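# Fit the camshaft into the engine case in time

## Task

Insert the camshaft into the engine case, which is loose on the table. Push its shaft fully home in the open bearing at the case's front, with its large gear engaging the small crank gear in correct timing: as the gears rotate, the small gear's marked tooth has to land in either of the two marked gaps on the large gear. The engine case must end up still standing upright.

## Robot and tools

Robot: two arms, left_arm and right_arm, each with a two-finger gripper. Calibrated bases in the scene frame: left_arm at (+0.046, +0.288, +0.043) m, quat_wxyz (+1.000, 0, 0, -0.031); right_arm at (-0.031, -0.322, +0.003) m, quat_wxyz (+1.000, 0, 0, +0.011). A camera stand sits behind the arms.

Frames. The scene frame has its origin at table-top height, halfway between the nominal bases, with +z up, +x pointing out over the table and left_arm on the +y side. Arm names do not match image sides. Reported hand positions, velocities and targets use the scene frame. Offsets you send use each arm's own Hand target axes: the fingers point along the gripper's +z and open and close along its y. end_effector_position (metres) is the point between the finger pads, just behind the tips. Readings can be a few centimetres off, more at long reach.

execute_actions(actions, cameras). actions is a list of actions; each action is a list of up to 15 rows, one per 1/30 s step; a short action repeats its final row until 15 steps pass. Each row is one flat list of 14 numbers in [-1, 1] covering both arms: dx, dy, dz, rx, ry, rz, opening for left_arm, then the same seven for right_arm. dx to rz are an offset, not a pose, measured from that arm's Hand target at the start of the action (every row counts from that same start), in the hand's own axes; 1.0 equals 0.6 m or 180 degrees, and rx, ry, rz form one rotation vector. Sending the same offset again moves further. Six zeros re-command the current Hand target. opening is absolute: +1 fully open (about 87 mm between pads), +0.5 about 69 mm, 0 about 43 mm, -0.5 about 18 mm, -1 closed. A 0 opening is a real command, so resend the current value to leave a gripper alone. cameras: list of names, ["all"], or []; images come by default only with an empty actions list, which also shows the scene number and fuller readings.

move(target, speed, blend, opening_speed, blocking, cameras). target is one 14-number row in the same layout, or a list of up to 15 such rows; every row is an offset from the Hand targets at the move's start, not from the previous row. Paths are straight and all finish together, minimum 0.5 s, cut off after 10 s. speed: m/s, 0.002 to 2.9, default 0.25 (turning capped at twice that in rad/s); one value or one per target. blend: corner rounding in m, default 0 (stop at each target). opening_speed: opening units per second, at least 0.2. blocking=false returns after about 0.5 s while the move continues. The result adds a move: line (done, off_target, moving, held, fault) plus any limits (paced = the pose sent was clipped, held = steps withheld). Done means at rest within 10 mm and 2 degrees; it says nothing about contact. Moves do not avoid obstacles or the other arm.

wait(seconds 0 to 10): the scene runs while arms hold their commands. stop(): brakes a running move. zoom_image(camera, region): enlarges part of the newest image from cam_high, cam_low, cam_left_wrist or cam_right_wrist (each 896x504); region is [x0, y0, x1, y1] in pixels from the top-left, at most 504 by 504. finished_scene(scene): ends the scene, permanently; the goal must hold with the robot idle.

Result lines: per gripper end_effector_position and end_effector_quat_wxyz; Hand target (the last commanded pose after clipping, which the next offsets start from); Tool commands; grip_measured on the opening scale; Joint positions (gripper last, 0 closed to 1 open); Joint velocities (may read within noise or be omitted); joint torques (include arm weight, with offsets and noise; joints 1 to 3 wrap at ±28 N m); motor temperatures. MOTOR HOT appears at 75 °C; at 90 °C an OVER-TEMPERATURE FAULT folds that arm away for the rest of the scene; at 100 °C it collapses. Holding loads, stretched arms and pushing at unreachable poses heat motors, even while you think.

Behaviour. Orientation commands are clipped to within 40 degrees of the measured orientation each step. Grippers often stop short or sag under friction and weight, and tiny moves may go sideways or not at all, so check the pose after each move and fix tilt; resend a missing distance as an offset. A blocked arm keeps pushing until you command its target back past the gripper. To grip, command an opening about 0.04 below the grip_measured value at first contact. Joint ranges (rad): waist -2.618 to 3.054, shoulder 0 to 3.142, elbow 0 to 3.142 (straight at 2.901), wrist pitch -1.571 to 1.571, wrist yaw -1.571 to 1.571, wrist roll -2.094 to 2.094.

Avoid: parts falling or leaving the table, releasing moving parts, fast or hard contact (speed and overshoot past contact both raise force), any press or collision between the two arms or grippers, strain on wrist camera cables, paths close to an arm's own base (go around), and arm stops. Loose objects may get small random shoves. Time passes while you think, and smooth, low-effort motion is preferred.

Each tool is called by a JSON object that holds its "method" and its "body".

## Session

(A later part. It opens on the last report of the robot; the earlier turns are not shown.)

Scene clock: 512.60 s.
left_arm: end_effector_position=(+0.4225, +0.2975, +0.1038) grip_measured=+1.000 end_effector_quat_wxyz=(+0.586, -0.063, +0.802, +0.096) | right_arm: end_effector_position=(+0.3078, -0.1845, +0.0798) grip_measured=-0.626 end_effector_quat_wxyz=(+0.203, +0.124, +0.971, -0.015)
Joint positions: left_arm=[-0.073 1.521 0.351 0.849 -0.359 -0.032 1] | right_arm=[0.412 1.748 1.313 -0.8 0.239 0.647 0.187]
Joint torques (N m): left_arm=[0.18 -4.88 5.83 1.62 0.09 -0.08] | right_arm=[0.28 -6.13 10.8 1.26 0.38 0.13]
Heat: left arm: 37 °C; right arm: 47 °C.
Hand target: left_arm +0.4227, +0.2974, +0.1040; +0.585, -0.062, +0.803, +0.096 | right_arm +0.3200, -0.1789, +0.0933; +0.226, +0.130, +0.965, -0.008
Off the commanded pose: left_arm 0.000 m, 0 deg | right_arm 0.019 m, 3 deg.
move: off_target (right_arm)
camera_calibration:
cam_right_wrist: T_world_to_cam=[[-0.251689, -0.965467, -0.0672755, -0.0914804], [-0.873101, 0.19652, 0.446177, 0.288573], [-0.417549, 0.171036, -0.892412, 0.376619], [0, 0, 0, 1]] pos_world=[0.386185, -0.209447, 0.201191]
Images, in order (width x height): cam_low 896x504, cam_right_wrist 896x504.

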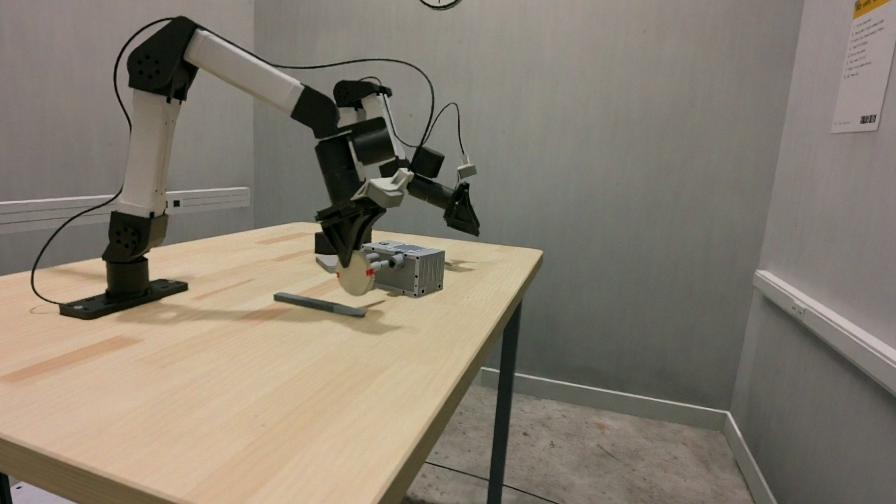

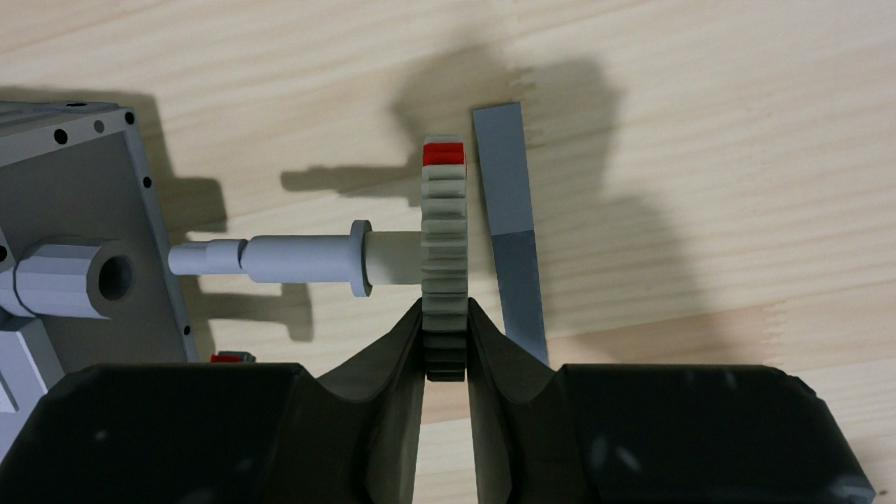

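{"method": "move", "body": {"target": [0,0,0,0,0,0,1,0.02,0.0067,-0.0007,0,0,0,-0.75], "speed": 0.06, "cameras": ["cam_low","cam_right_wrist"]}}

{"method": "zoom_image", "body": {"camera": "cam_low", "region": [340, 235, 420, 285]}}

{"method": "zoom_image", "body": {"camera": "cam_right_wrist", "region": [0, 100, 480, 380]}}

Scene clock: 531.80 s.
left_arm: end_effector_position=(+0.4225, +0.2975, +0.1038) grip_measured=+1.000 end_effector_quat_wxyz=(+0.586, -0.063, +0.802, +0.096) | right_arm: end_effector_position=(+0.3045, -0.1749, +0.0800) grip_measured=-0.626 end_effector_quat_wxyz=(+0.206, +0.124, +0.971, -0.014)
Joint positions: left_arm=[-0.073 1.521 0.351 0.849 -0.359 -0.032 1] | right_arm=[0.442 1.748 1.313 -0.8 0.249 0.676 0.187]
Joint torques (N m): left_arm=[0.2 -4.82 5.89 1.69 0.05 -0.1] | right_arm=[0.28 -7.25 7.45 1.41 0.4 0.14]
Heat: left arm: 37 °C; right arm: 49 °C.
Hand target: left_arm +0.4227, +0.2974, +0.1040; +0.585, -0.062, +0.803, +0.096 | right_arm +0.3105, -0.1722, +0.0886; +0.226, +0.130, +0.965, -0.008
Off the commanded pose: left_arm 0.000 m, 0 deg | right_arm 0.011 m, 3 deg.
move: off_target (right_arm)
camera_calibration:
cam_right_wrist: T_world_to_cam=[[-0.250864, -0.965433, -0.0707589, -0.0831009], [-0.875961, 0.195288, 0.441083, 0.284773], [-0.412018, 0.172634, -0.894672, 0.372507], [0, 0, 0, 1]] pos_world=[0.382083, -0.200148, 0.201783]
Images, in order (width x height): cam_low 896x504, cam_right_wrist 896x504.

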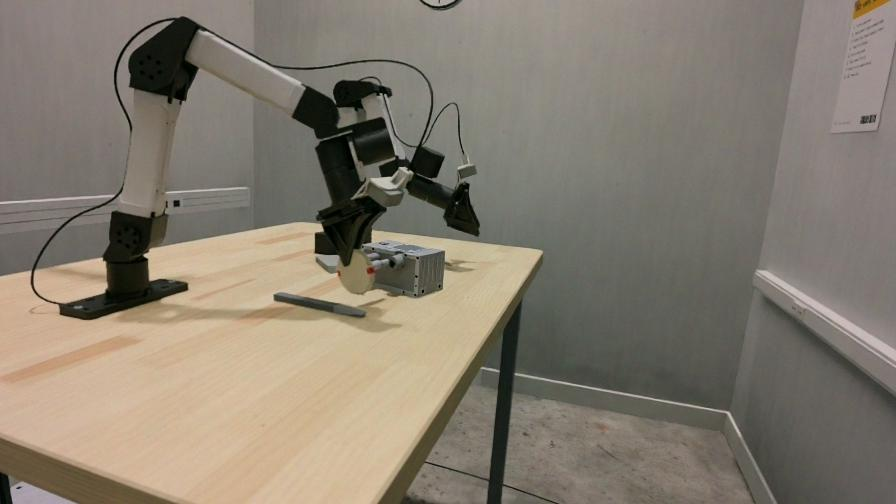

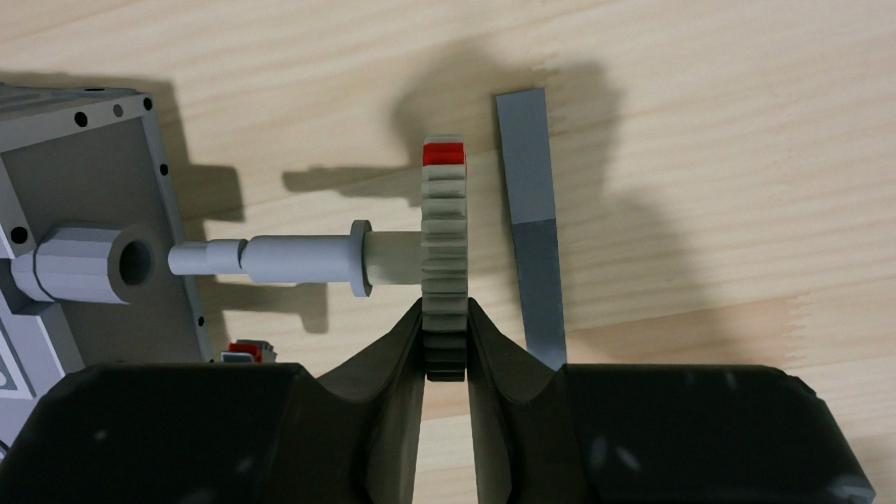

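Scaled by 6.300 from the camera's 896x504 image, which has a finer 1280x720 frame.

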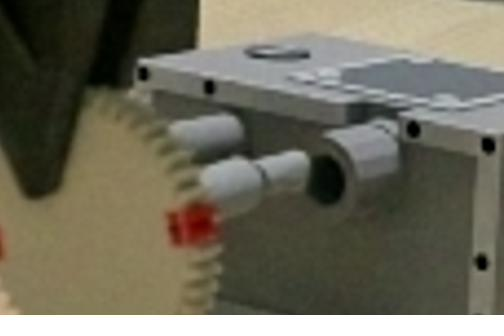

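Scaled by 1.050 from the camera's 896x504 image, which has a finer 1280x720 frame.

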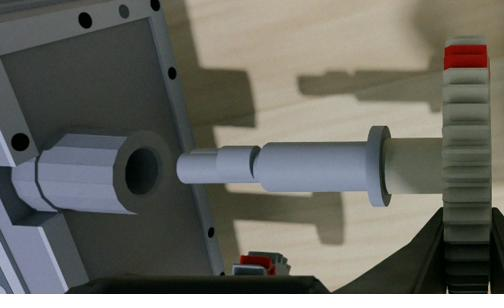

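{"method": "move", "body": {"target": [0,0,0,0,0,0,1,0.0133,0.0083,0.0065,0,0,0,-0.75], "speed": 0.06, "cameras": ["cam_low","cam_right_wrist"]}}

{"method": "zoom_image", "body": {"camera": "cam_low", "region": [340, 235, 420, 285]}}

{"method": "zoom_image", "body": {"camera": "cam_right_wrist", "region": [0, 150, 300, 325]}}

Scene clock: 546.00 s.
left_arm: end_effector_position=(+0.4225, +0.2975, +0.1038) grip_measured=+1.000 end_effector_quat_wxyz=(+0.586, -0.063, +0.802, +0.096) | right_arm: end_effector_position=(+0.2974, -0.1701, +0.0751) grip_measured=-0.626 end_effector_quat_wxyz=(+0.201, +0.124, +0.972, -0.017)
Joint positions: left_arm=[-0.073 1.521 0.351 0.849 -0.359 -0.032 1] | right_arm=[0.465 1.748 1.296 -0.8 0.257 0.698 0.187]
Joint torques (N m): left_arm=[0.27 -4.82 6.04 1.62 0.07 -0.11] | right_arm=[0.27 -6.89 6.99 1.59 0.4 0.13]
Heat: left arm: 37 °C; right arm: 48 °C.
Hand target: left_arm +0.4227, +0.2974, +0.1040; +0.585, -0.062, +0.803, +0.096 | right_arm +0.3065, -0.1657, +0.0818; +0.226, +0.130, +0.965, -0.008
Off the commanded pose: left_arm 0.000 m, 0 deg | right_arm 0.012 m, 3 deg.
move: off_target (right_arm)
camera_calibration:
cam_right_wrist: T_world_to_cam=[[-0.25175, -0.96575, -0.0628397, -0.0809453], [-0.871399, 0.197948, 0.448865, 0.278273], [-0.421052, 0.16776, -0.891387, 0.365935], [0, 0, 0, 1]] pos_world=[0.376187, -0.194646, 0.196197]
Images, in order (width x height): cam_low 896x504, cam_right_wrist 896x504.

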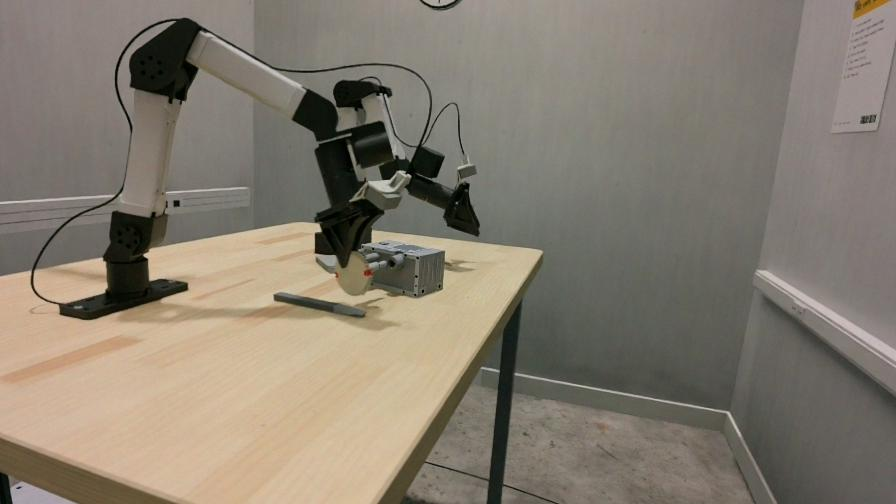

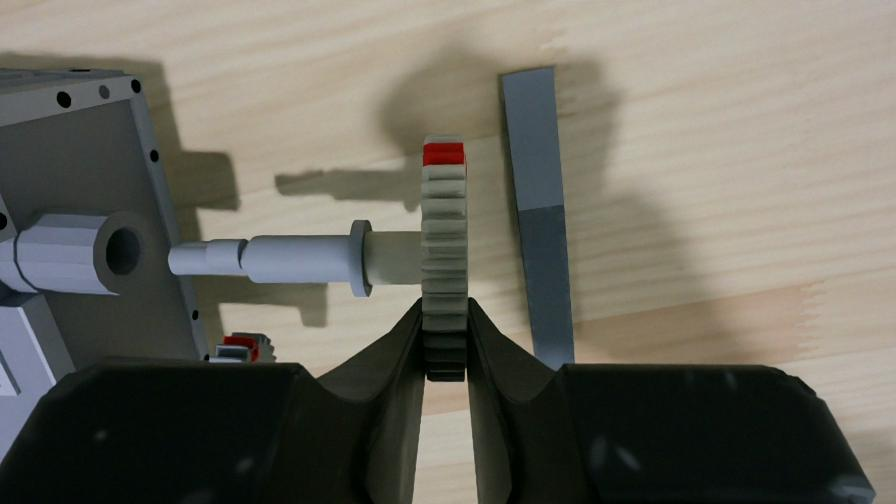

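Scaled by 6.300 from the camera's 896x504 image, which has a finer 1280x720 frame.

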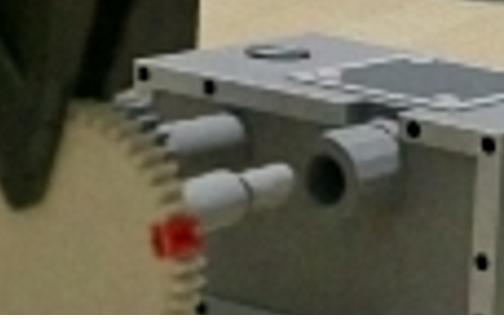

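Scaled by 1.680 from the camera's 896x504 image, which has a finer 1280x720 frame.

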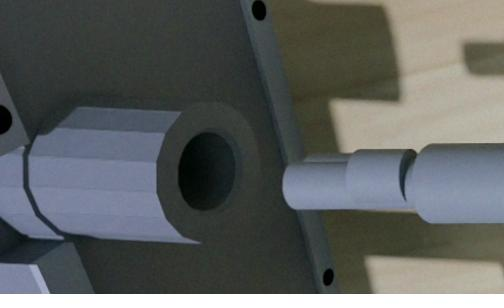

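{"method": "move", "body": {"target": [0,0,0,0,0,0,1,-0.001,0.02,0.0022,0.004,0,0,-0.75], "speed": 0.05, "cameras": ["cam_low","cam_right_wrist"]}}

{"method": "zoom_image", "body": {"camera": "cam_low", "region": [340, 235, 420, 285]}}

{"method": "zoom_image", "body": {"camera": "cam_right_wrist", "region": [0, 150, 300, 325]}}

Scene clock: 562.03 s.
left_arm: end_effector_position=(+0.4225, +0.2975, +0.1038) grip_measured=+1.000 end_effector_quat_wxyz=(+0.586, -0.063, +0.802, +0.096) | right_arm: end_effector_position=(+0.2965, -0.1617, +0.0678) grip_measured=-0.626 end_effector_quat_wxyz=(+0.198, +0.124, +0.972, -0.025)
Joint positions: left_arm=[-0.073 1.521 0.351 0.849 -0.359 -0.032 1] | right_arm=[0.493 1.78 1.307 -0.801 0.276 0.727 0.187]
Joint torques (N m): left_arm=[0.25 -4.71 6.15 1.59 0.06 -0.1] | right_arm=[0.27 -6.32 10.66 1.27 0.42 0.14]
Heat: left arm: 38 °C; right arm: 47 °C.
Hand target: left_arm +0.4227, +0.2974, +0.1040; +0.585, -0.062, +0.803, +0.096 | right_arm +0.3106, -0.1542, +0.0814; +0.225, +0.132, +0.965, -0.014
Off the commanded pose: left_arm 0.000 m, 0 deg | right_arm 0.021 m, 3 deg.
move: off_target (right_arm)
camera_calibration:
cam_right_wrist: T_world_to_cam=[[-0.256823, -0.965308, -0.0471518, -0.0730587], [-0.867199, 0.208635, 0.452147, 0.279315], [-0.426624, 0.157012, -0.890696, 0.357526], [0, 0, 0, 1]] pos_world=[0.375988, -0.184935, 0.188711]
Images, in order (width x height): cam_low 896x504, cam_right_wrist 896x504.

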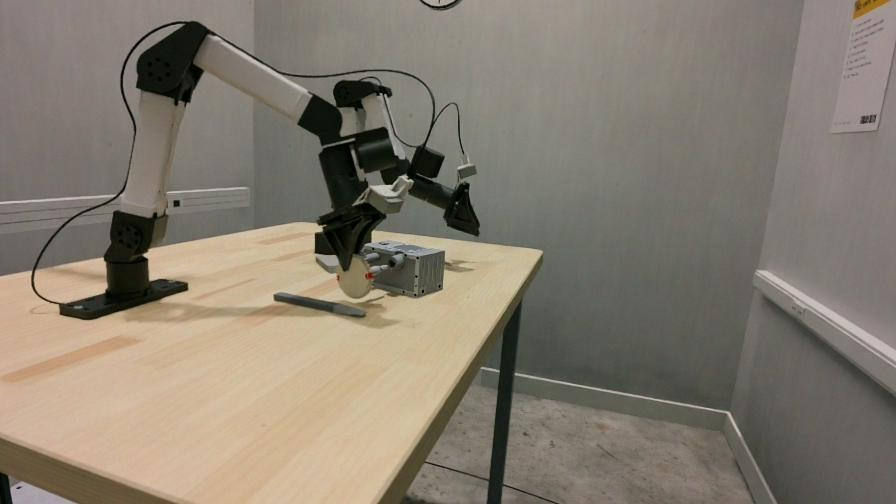

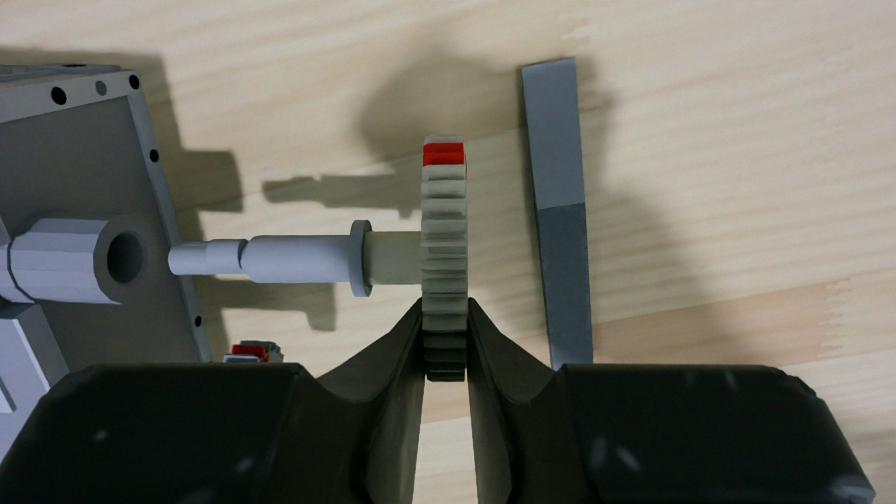

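Scaled by 6.300 from the camera's 896x504 image, which has a finer 1280x720 frame.

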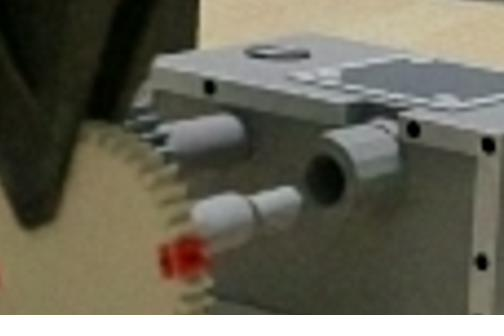

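Scaled by 1.680 from the camera's 896x504 image, which has a finer 1280x720 frame.

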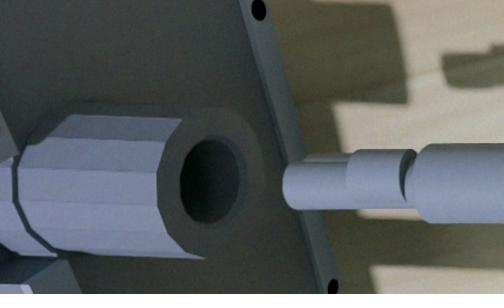

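{"method": "move", "body": {"target": [0,0,0,0,0,0,1,-0.0088,0.0067,-0.0068,0,0,0,-0.75], "speed": 0.05, "cameras": ["cam_low","cam_right_wrist"]}}

{"method": "zoom_image", "body": {"camera": "cam_low", "region": [340, 235, 420, 285]}}

{"method": "zoom_image", "body": {"camera": "cam_right_wrist", "region": [0, 150, 300, 325]}}

Scene clock: 580.53 s.
left_arm: end_effector_position=(+0.4225, +0.2975, +0.1038) grip_measured=+1.000 end_effector_quat_wxyz=(+0.586, -0.063, +0.802, +0.096) | right_arm: end_effector_position=(+0.3031, -0.1581, +0.0742) grip_measured=-0.626 end_effector_quat_wxyz=(+0.202, +0.126, +0.971, -0.023)
Joint positions: left_arm=[-0.073 1.521 0.351 0.849 -0.359 -0.032 1] | right_arm=[0.493 1.794 1.349 -0.818 0.277 0.729 0.187]
Joint torques (N m): left_arm=[0.24 -4.77 5.85 1.63 0.05 -0.08] | right_arm=[0.42 -6.39 10.76 1.19 0.42 0.14]
Heat: left arm: 38 °C; right arm: 48 °C.
Hand target: left_arm +0.4227, +0.2974, +0.1040; +0.585, -0.062, +0.803, +0.096 | right_arm +0.3145, -0.1513, +0.0875; +0.225, +0.132, +0.965, -0.014
Off the commanded pose: left_arm 0.000 m, 0 deg | right_arm 0.019 m, 3 deg.
move: off_target (right_arm)
camera_calibration:
cam_right_wrist: T_world_to_cam=[[-0.258361, -0.964548, -0.0538176, -0.0664887], [-0.870841, 0.208421, 0.445193, 0.283027], [-0.418193, 0.161887, -0.893816, 0.363921], [0, 0, 0, 1]] pos_world=[0.381483, -0.182034, 0.195699]
Images, in order (width x height): cam_low 896x504, cam_right_wrist 896x504.

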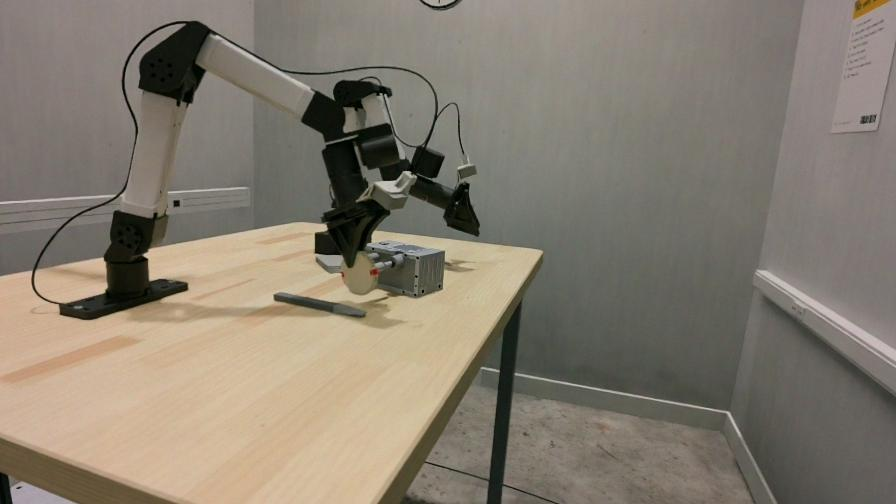

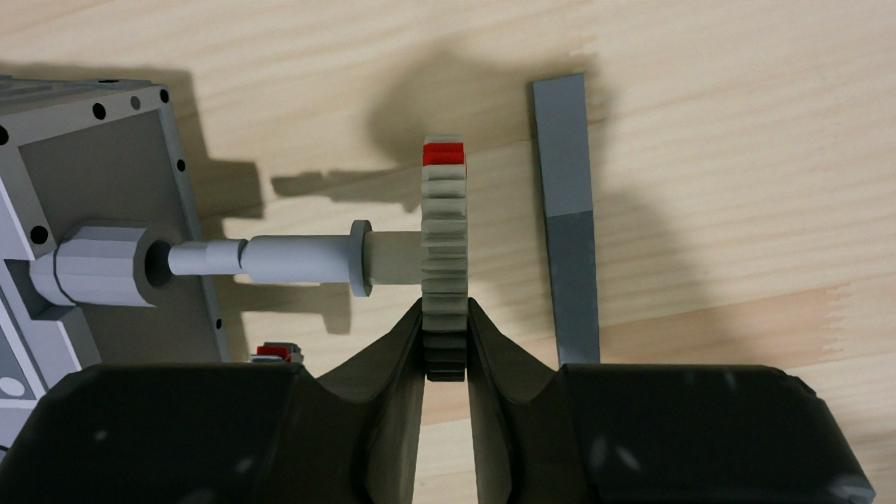

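Scaled by 6.300 from the camera's 896x504 image, which has a finer 1280x720 frame.

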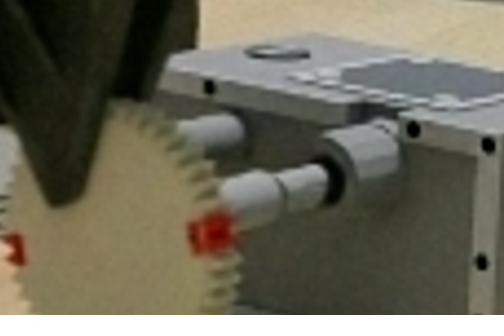

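Scaled by 1.680 from the camera's 896x504 image, which has a finer 1280x720 frame.

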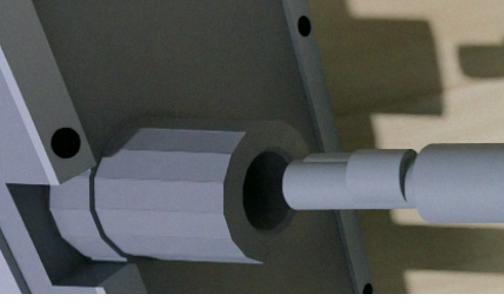

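{"method": "move", "body": {"target": [0,0,0,0,0,0,1,0.006,0.0067,0.0008,0,0,0,-0.75], "speed": 0.05, "cameras": ["cam_low","cam_right_wrist"]}}

{"method": "zoom_image", "body": {"camera": "cam_low", "region": [340, 235, 420, 285]}}

{"method": "zoom_image", "body": {"camera": "cam_right_wrist", "region": [0, 150, 300, 325]}}

Scene clock: 594.37 s.
left_arm: end_effector_position=(+0.4225, +0.2975, +0.1038) grip_measured=+1.000 end_effector_quat_wxyz=(+0.586, -0.063, +0.802, +0.096) | right_arm: end_effector_position=(+0.3009, -0.1533, +0.0724) grip_measured=-0.626 end_effector_quat_wxyz=(+0.202, +0.125, +0.971, -0.023)
Joint positions: left_arm=[-0.073 1.521 0.351 0.849 -0.359 -0.032 1] | right_arm=[0.508 1.8 1.349 -0.818 0.281 0.743 0.187]
Joint torques (N m): left_arm=[0.18 -5.01 5.9 1.66 0.09 -0.04] | right_arm=[0.31 -6.48 10.66 1.19 0.41 0.13]
Heat: left arm: 38 °C; right arm: 49 °C.
Hand target: left_arm +0.4227, +0.2974, +0.1040; +0.585, -0.062, +0.803, +0.096 | right_arm +0.3128, -0.1466, +0.0857; +0.225, +0.132, +0.965, -0.014
Off the commanded pose: left_arm 0.000 m, 0 deg | right_arm 0.019 m, 3 deg.
move: off_target (right_arm)
camera_calibration:
cam_right_wrist: T_world_to_cam=[[-0.256741, -0.965052, -0.0525278, -0.0631432], [-0.870567, 0.207315, 0.446243, 0.280566], [-0.419758, 0.160298, -0.893369, 0.36079], [0, 0, 0, 1]] pos_world=[0.379484, -0.176936, 0.193801]
Images, in order (width x height): cam_low 896x504, cam_right_wrist 896x504.

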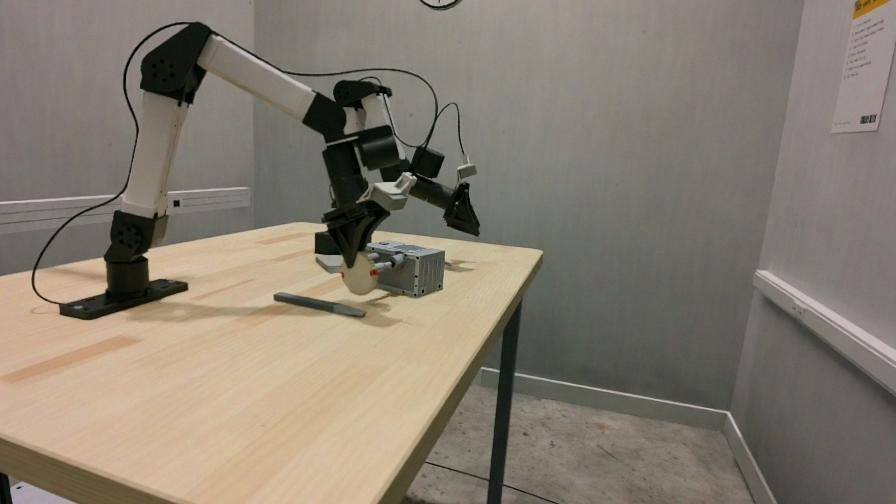

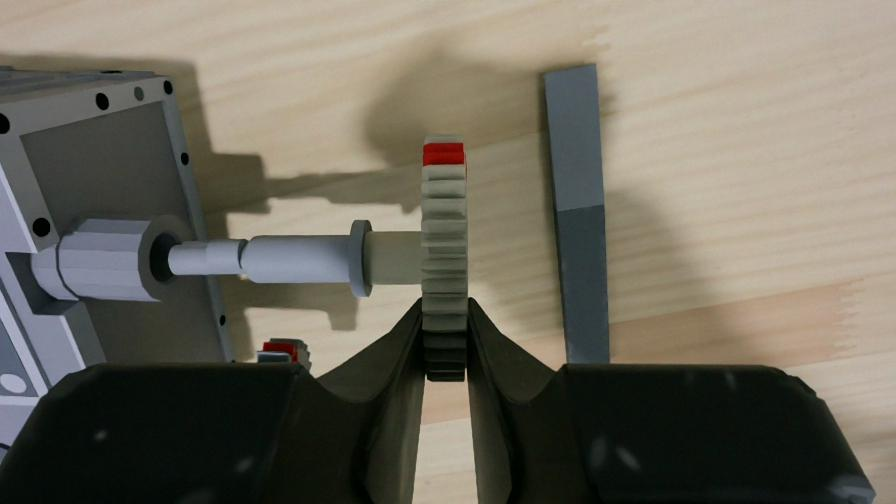

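Scaled by 6.300 from the camera's 896x504 image, which has a finer 1280x720 frame.

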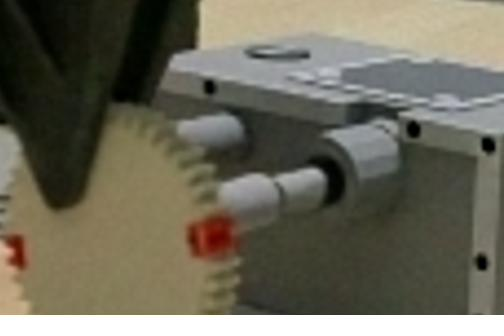

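Scaled by 1.680 from the camera's 896x504 image, which has a finer 1280x720 frame.

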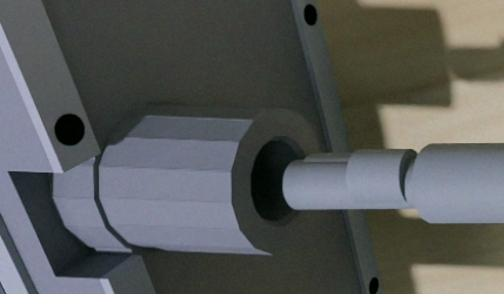

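{"method": "move", "body": {"target": [0,0,0,0,0,0,1,-0.0023,0.025,-0.0007,0,0,0,-0.75], "speed": 0.05, "cameras": ["cam_low","cam_right_wrist"]}}

{"method": "zoom_image", "body": {"camera": "cam_low", "region": [340, 235, 420, 285]}}

{"method": "zoom_image", "body": {"camera": "cam_right_wrist", "region": [0, 150, 300, 325]}}

Scene clock: 603.87 s.
left_arm: end_effector_position=(+0.4225, +0.2975, +0.1038) grip_measured=+1.000 end_effector_quat_wxyz=(+0.586, -0.063, +0.802, +0.096) | right_arm: end_effector_position=(+0.3062, -0.1390, +0.0735) grip_measured=-0.626 end_effector_quat_wxyz=(+0.202, +0.125, +0.971, -0.023)
Joint positions: left_arm=[-0.073 1.521 0.351 0.849 -0.359 -0.032 1] | right_arm=[0.535 1.844 1.41 -0.842 0.29 0.769 0.187]
Joint torques (N m): left_arm=[0.09 -4.71 6.08 1.61 0.05 -0.08] | right_arm=[0.28 -6.75 10.8 1.16 0.43 0.16]
Motor temperatures (°C): left_arm=[22 31 31 38 22 22 22] | right_arm=[23 36 50 31 23 24 25]
Heat: left arm: 38 °C; right arm: 50 °C.
Hand target: left_arm +0.4227, +0.2974, +0.1040; +0.585, -0.062, +0.803, +0.096 | right_arm +0.3176, -0.1324, +0.0871; +0.225, +0.132, +0.965, -0.014
Off the commanded pose: left_arm 0.000 m, 0 deg | right_arm 0.019 m, 3 deg.
move: off_target (right_arm)
camera_calibration:
cam_right_wrist: T_world_to_cam=[[-0.256272, -0.965176, -0.0525343, -0.0481651], [-0.871267, 0.207118, 0.444968, 0.281947], [-0.418591, 0.159804, -0.894005, 0.361393], [0, 0, 0, 1]] pos_world=[0.384584, -0.162636, 0.195099]
Images, in order (width x height): cam_low 896x504, cam_right_wrist 896x504.

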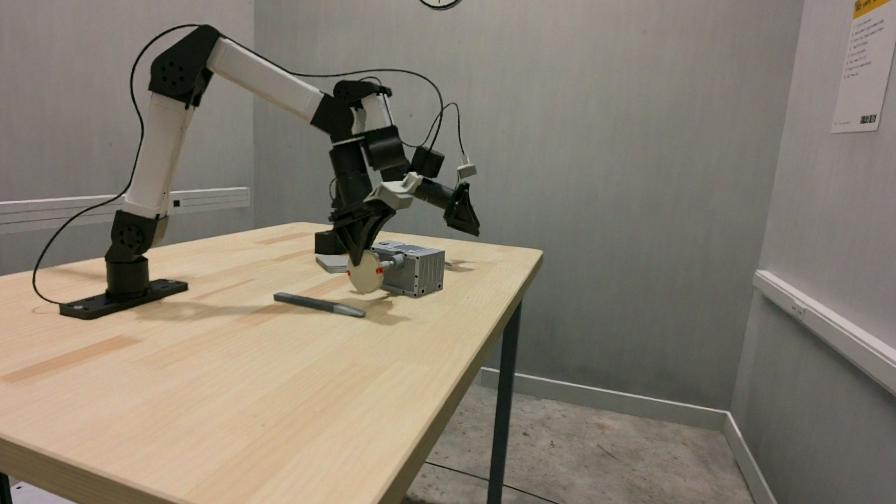

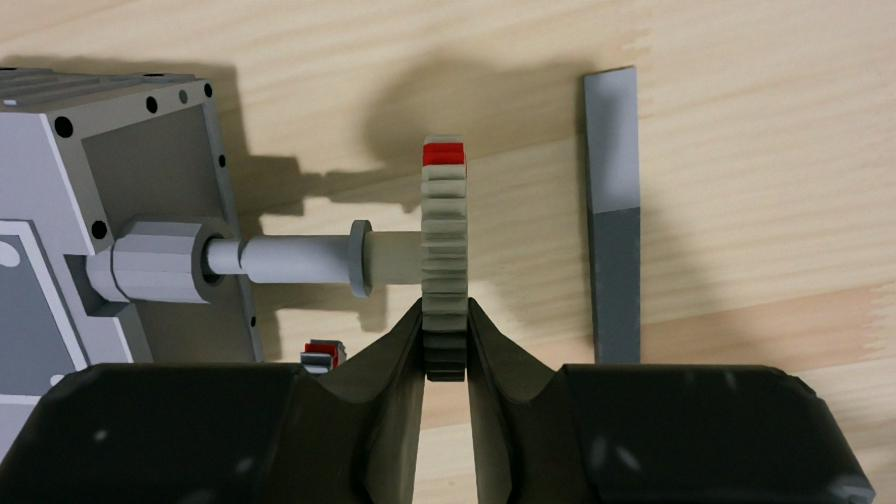

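Scaled by 6.300 from the camera's 896x504 image, which has a finer 1280x720 frame.

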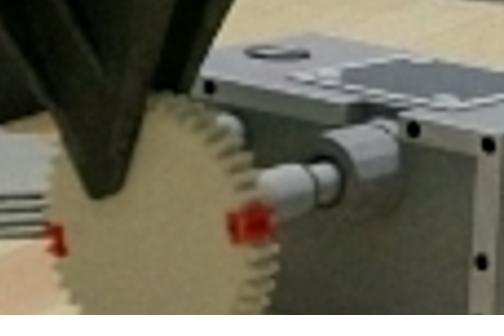

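Scaled by 1.680 from the camera's 896x504 image, which has a finer 1280x720 frame.

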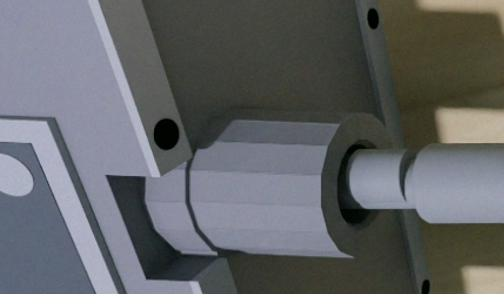

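{"method": "move", "body": {"target": [0,0,0,0,0,0,1,-0.0005,0.0133,-0.0022,0,0,0,-0.75], "speed": 0.04, "cameras": ["cam_low","cam_right_wrist"]}}

{"method": "zoom_image", "body": {"camera": "cam_low", "region": [340, 235, 420, 285]}}

{"method": "zoom_image", "body": {"camera": "cam_right_wrist", "region": [50, 150, 350, 325]}}

Scene clock: 617.83 s.
left_arm: end_effector_position=(+0.4225, +0.2975, +0.1038) grip_measured=+1.000 end_effector_quat_wxyz=(+0.586, -0.063, +0.802, +0.096) | right_arm: end_effector_position=(+0.3080, -0.1315, +0.0750) grip_measured=-0.626 end_effector_quat_wxyz=(+0.202, +0.125, +0.971, -0.023)
Joint positions: left_arm=[-0.073 1.521 0.351 0.849 -0.359 -0.032 1] | right_arm=[0.55 1.866 1.444 -0.86 0.294 0.783 0.187]
Joint torques (N m): left_arm=[0.28 -4.94 5.78 1.65 0.06 -0.11] | right_arm=[0.28 -6.9 10.81 1.14 0.42 0.14]
Heat: left arm: 38 °C; right arm: 50 °C.
Hand target: left_arm +0.4227, +0.2974, +0.1040; +0.585, -0.062, +0.803, +0.096 | right_arm +0.3194, -0.1247, +0.0887; +0.225, +0.132, +0.965, -0.014
Off the commanded pose: left_arm 0.000 m, 0 deg | right_arm 0.019 m, 3 deg.
move: off_target (right_arm)
camera_calibration:
cam_right_wrist: T_world_to_cam=[[-0.255988, -0.965282, -0.051959, -0.0403864], [-0.87102, 0.20701, 0.4455, 0.281255], [-0.419277, 0.1593, -0.893773, 0.362394], [0, 0, 0, 1]] pos_world=[0.386584, -0.154936, 0.1965]
Images, in order (width x height): cam_low 896x504, cam_right_wrist 896x504.

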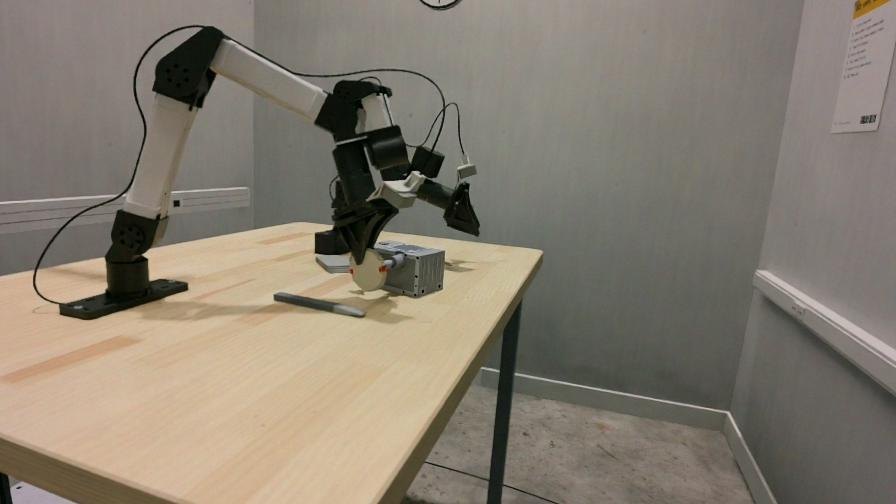

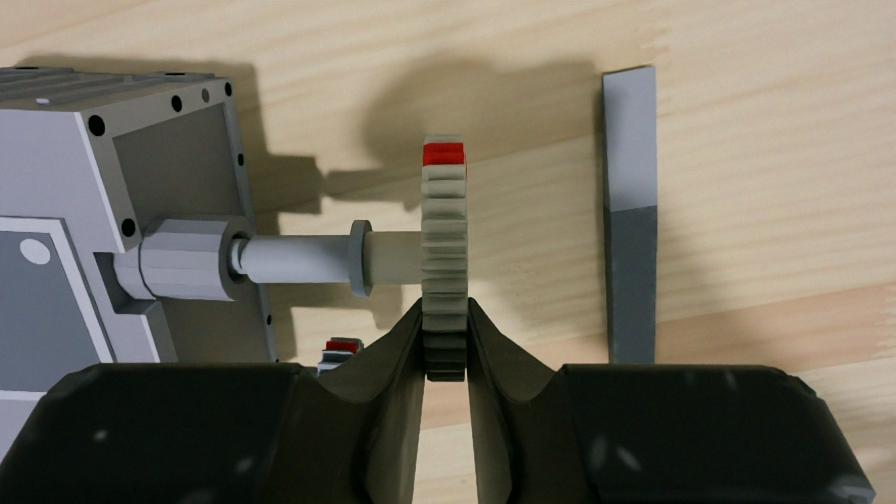

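Scaled by 6.300 from the camera's 896x504 image, which has a finer 1280x720 frame.

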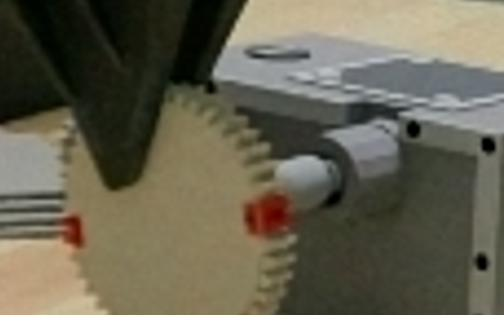

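Scaled by 1.680 from the camera's 896x504 image, which has a finer 1280x720 frame.

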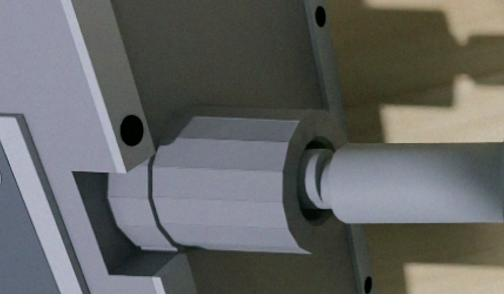

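{"method": "move", "body": {"target": [0,0,0,0,0,0,1,0,0.0167,0,0,0,0,-0.75], "speed": 0.04, "cameras": ["cam_low","cam_right_wrist"]}}

{"method": "zoom_image", "body": {"camera": "cam_low", "region": [340, 235, 420, 285]}}

{"method": "zoom_image", "body": {"camera": "cam_right_wrist", "region": [50, 150, 350, 325]}}

Scene clock: 635.80 s.
left_arm: end_effector_position=(+0.4225, +0.2975, +0.1038) grip_measured=+1.000 end_effector_quat_wxyz=(+0.586, -0.063, +0.802, +0.096) | right_arm: end_effector_position=(+0.3102, -0.1227, +0.0747) grip_measured=-0.626 end_effector_quat_wxyz=(+0.201, +0.124, +0.971, -0.025)
Joint positions: left_arm=[-0.073 1.521 0.351 0.849 -0.359 -0.032 1] | right_arm=[0.567 1.896 1.484 -0.879 0.3 0.8 0.187]
Joint torques (N m): left_arm=[0.23 -4.72 5.9 1.61 0.07 -0.11] | right_arm=[0.32 -7.17 10.88 1.14 0.44 0.17]
Heat: left arm: 38 °C; right arm: 52 °C.
Hand target: left_arm +0.4227, +0.2974, +0.1040; +0.585, -0.062, +0.803, +0.096 | right_arm +0.3220, -0.1150, +0.0890; +0.225, +0.132, +0.965, -0.014
Off the commanded pose: left_arm 0.000 m, 0 deg | right_arm 0.020 m, 3 deg.
move: off_target (right_arm)
camera_calibration:
cam_right_wrist: T_world_to_cam=[[-0.256136, -0.965467, -0.0476171, -0.0318069], [-0.869626, 0.208641, 0.44746, 0.281081], [-0.422073, 0.15602, -0.893035, 0.362015], [0, 0, 0, 1]] pos_world=[0.389086, -0.145835, 0.196005]
Images, in order (width x height): cam_low 896x504, cam_right_wrist 896x504.

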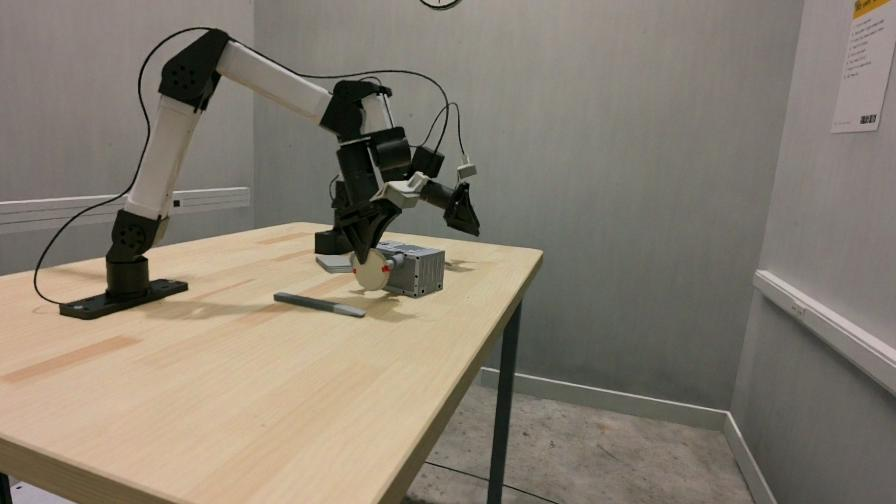

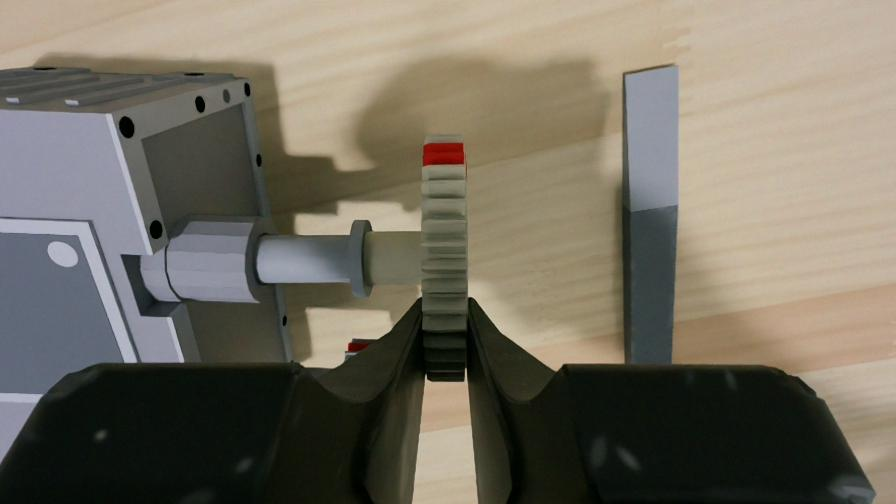

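Scaled by 6.300 from the camera's 896x504 image, which has a finer 1280x720 frame.

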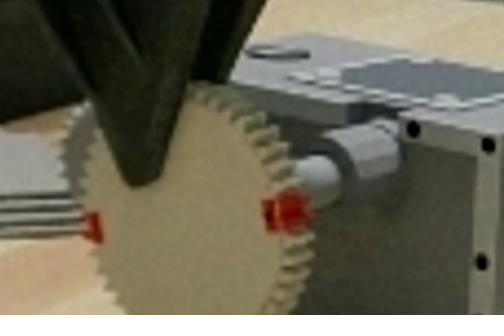

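Scaled by 1.680 from the camera's 896x504 image, which has a finer 1280x720 frame.

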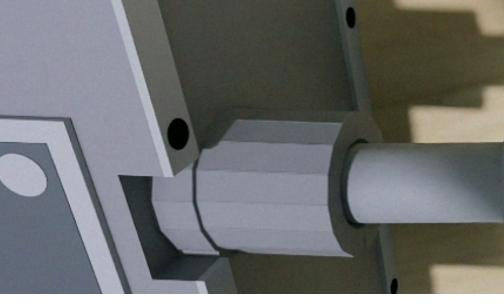

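{"method": "move", "body": {"target": [0,0,0,0,0,0,1,0,0.02,0,0,0,0,-0.75], "speed": 0.04, "cameras": ["cam_low","cam_right_wrist"]}}

{"method": "zoom_image", "body": {"camera": "cam_low", "region": [340, 235, 420, 295]}}

{"method": "zoom_image", "body": {"camera": "cam_right_wrist", "region": [150, 150, 450, 370]}}

Scene clock: 653.30 s.
left_arm: end_effector_position=(+0.4225, +0.2975, +0.1038) grip_measured=+1.000 end_effector_quat_wxyz=(+0.586, -0.063, +0.802, +0.096) | right_arm: end_effector_position=(+0.3103, -0.1202, +0.0767) grip_measured=-0.626 end_effector_quat_wxyz=(+0.197, +0.125, +0.972, -0.041)
Joint positions: left_arm=[-0.073 1.521 0.351 0.849 -0.359 -0.032 1] | right_arm=[0.582 1.927 1.536 -0.931 0.323 0.817 0.187]
Joint torques (N m): left_arm=[0.18 -4.75 5.98 1.64 0.1 -0.11] | right_arm=[0.81 -6.97 10.84 1.4 0.27 0.18]
Heat: left arm: 38 °C; right arm: 54 °C.
Hand target: left_arm +0.4227, +0.2974, +0.1040; +0.585, -0.062, +0.803, +0.096 | right_arm +0.3251, -0.1034, +0.0894; +0.225, +0.132, +0.965, -0.014
Off the commanded pose: left_arm 0.000 m, 0 deg | right_arm 0.026 m, 5 deg.
move: off_target (right_arm)
camera_calibration:
cam_right_wrist: T_world_to_cam=[[-0.263492, -0.964521, -0.0164861, -0.0291862], [-0.862988, 0.228049, 0.450826, 0.279843], [-0.431072, 0.133016, -0.892459, 0.363459], [0, 0, 0, 1]] pos_world=[0.390487, -0.140315, 0.19773]
Images, in order (width x height): cam_low 896x504, cam_right_wrist 896x504.

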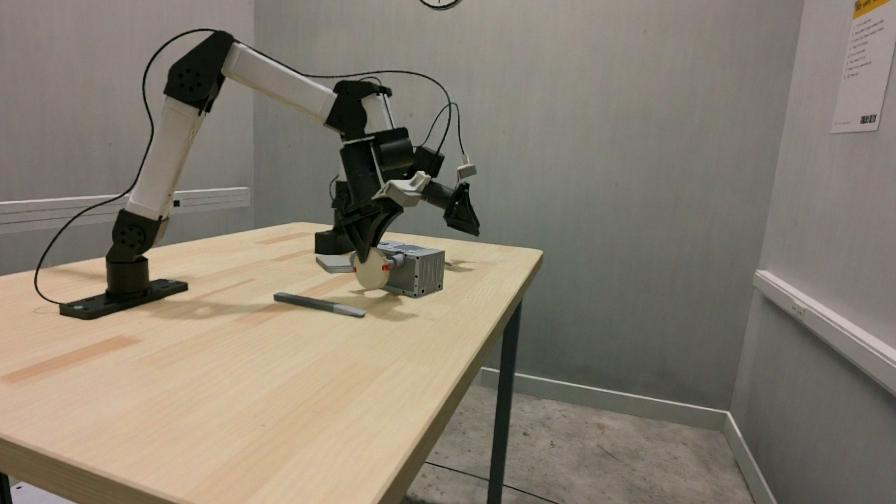

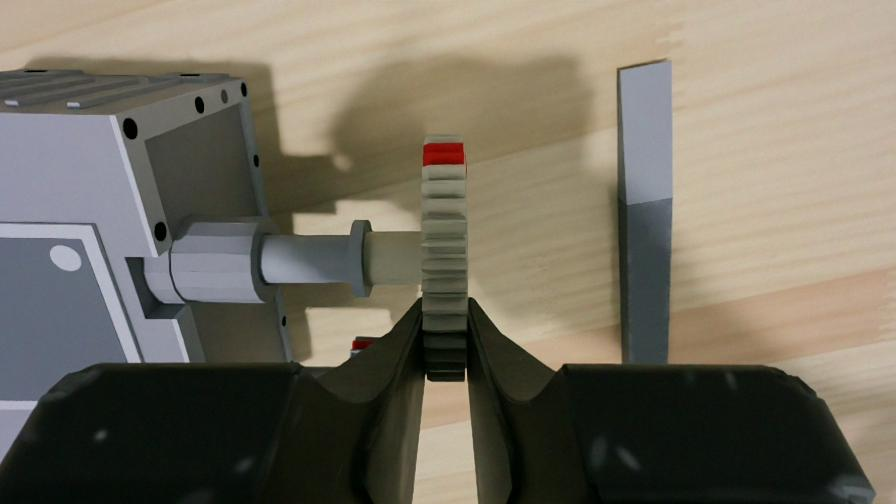

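Scaled by 6.300 from the camera's 896x504 image, which has a finer 1280x720 frame.

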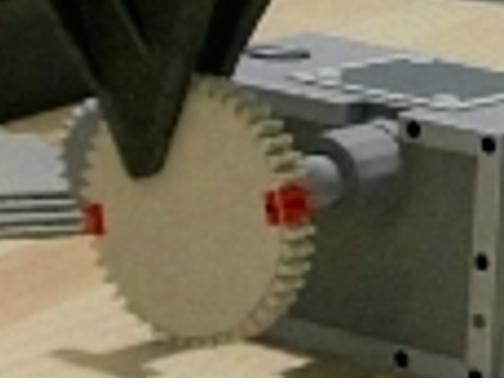

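Scaled by 1.680 from the camera's 896x504 image, which has a finer 1280x720 frame.

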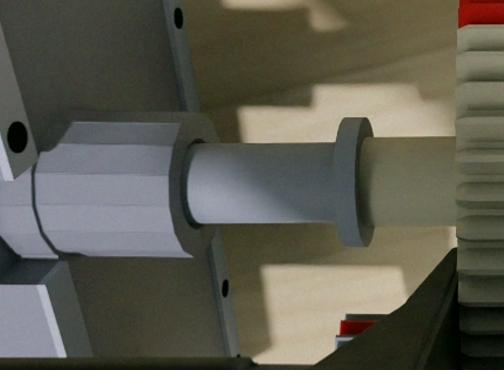

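{"method": "zoom_image", "body": {"camera": "cam_low", "region": [380, 245, 412, 270]}}

{"method": "zoom_image", "body": {"camera": "cam_right_wrist", "region": [220, 190, 380, 320]}}

Scaled by 15.750 from the camera's 896x504 image, which has a finer 1280x720 frame.

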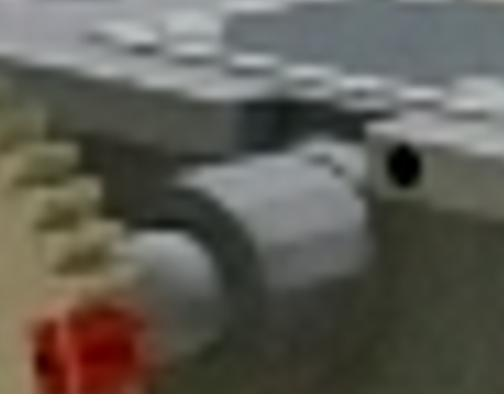

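Scaled by 3.150 from the camera's 896x504 image, which has a finer 1280x720 frame.

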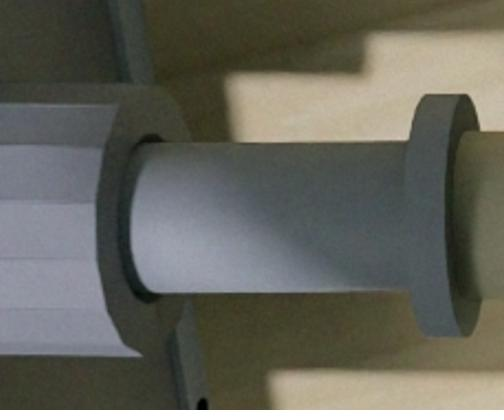

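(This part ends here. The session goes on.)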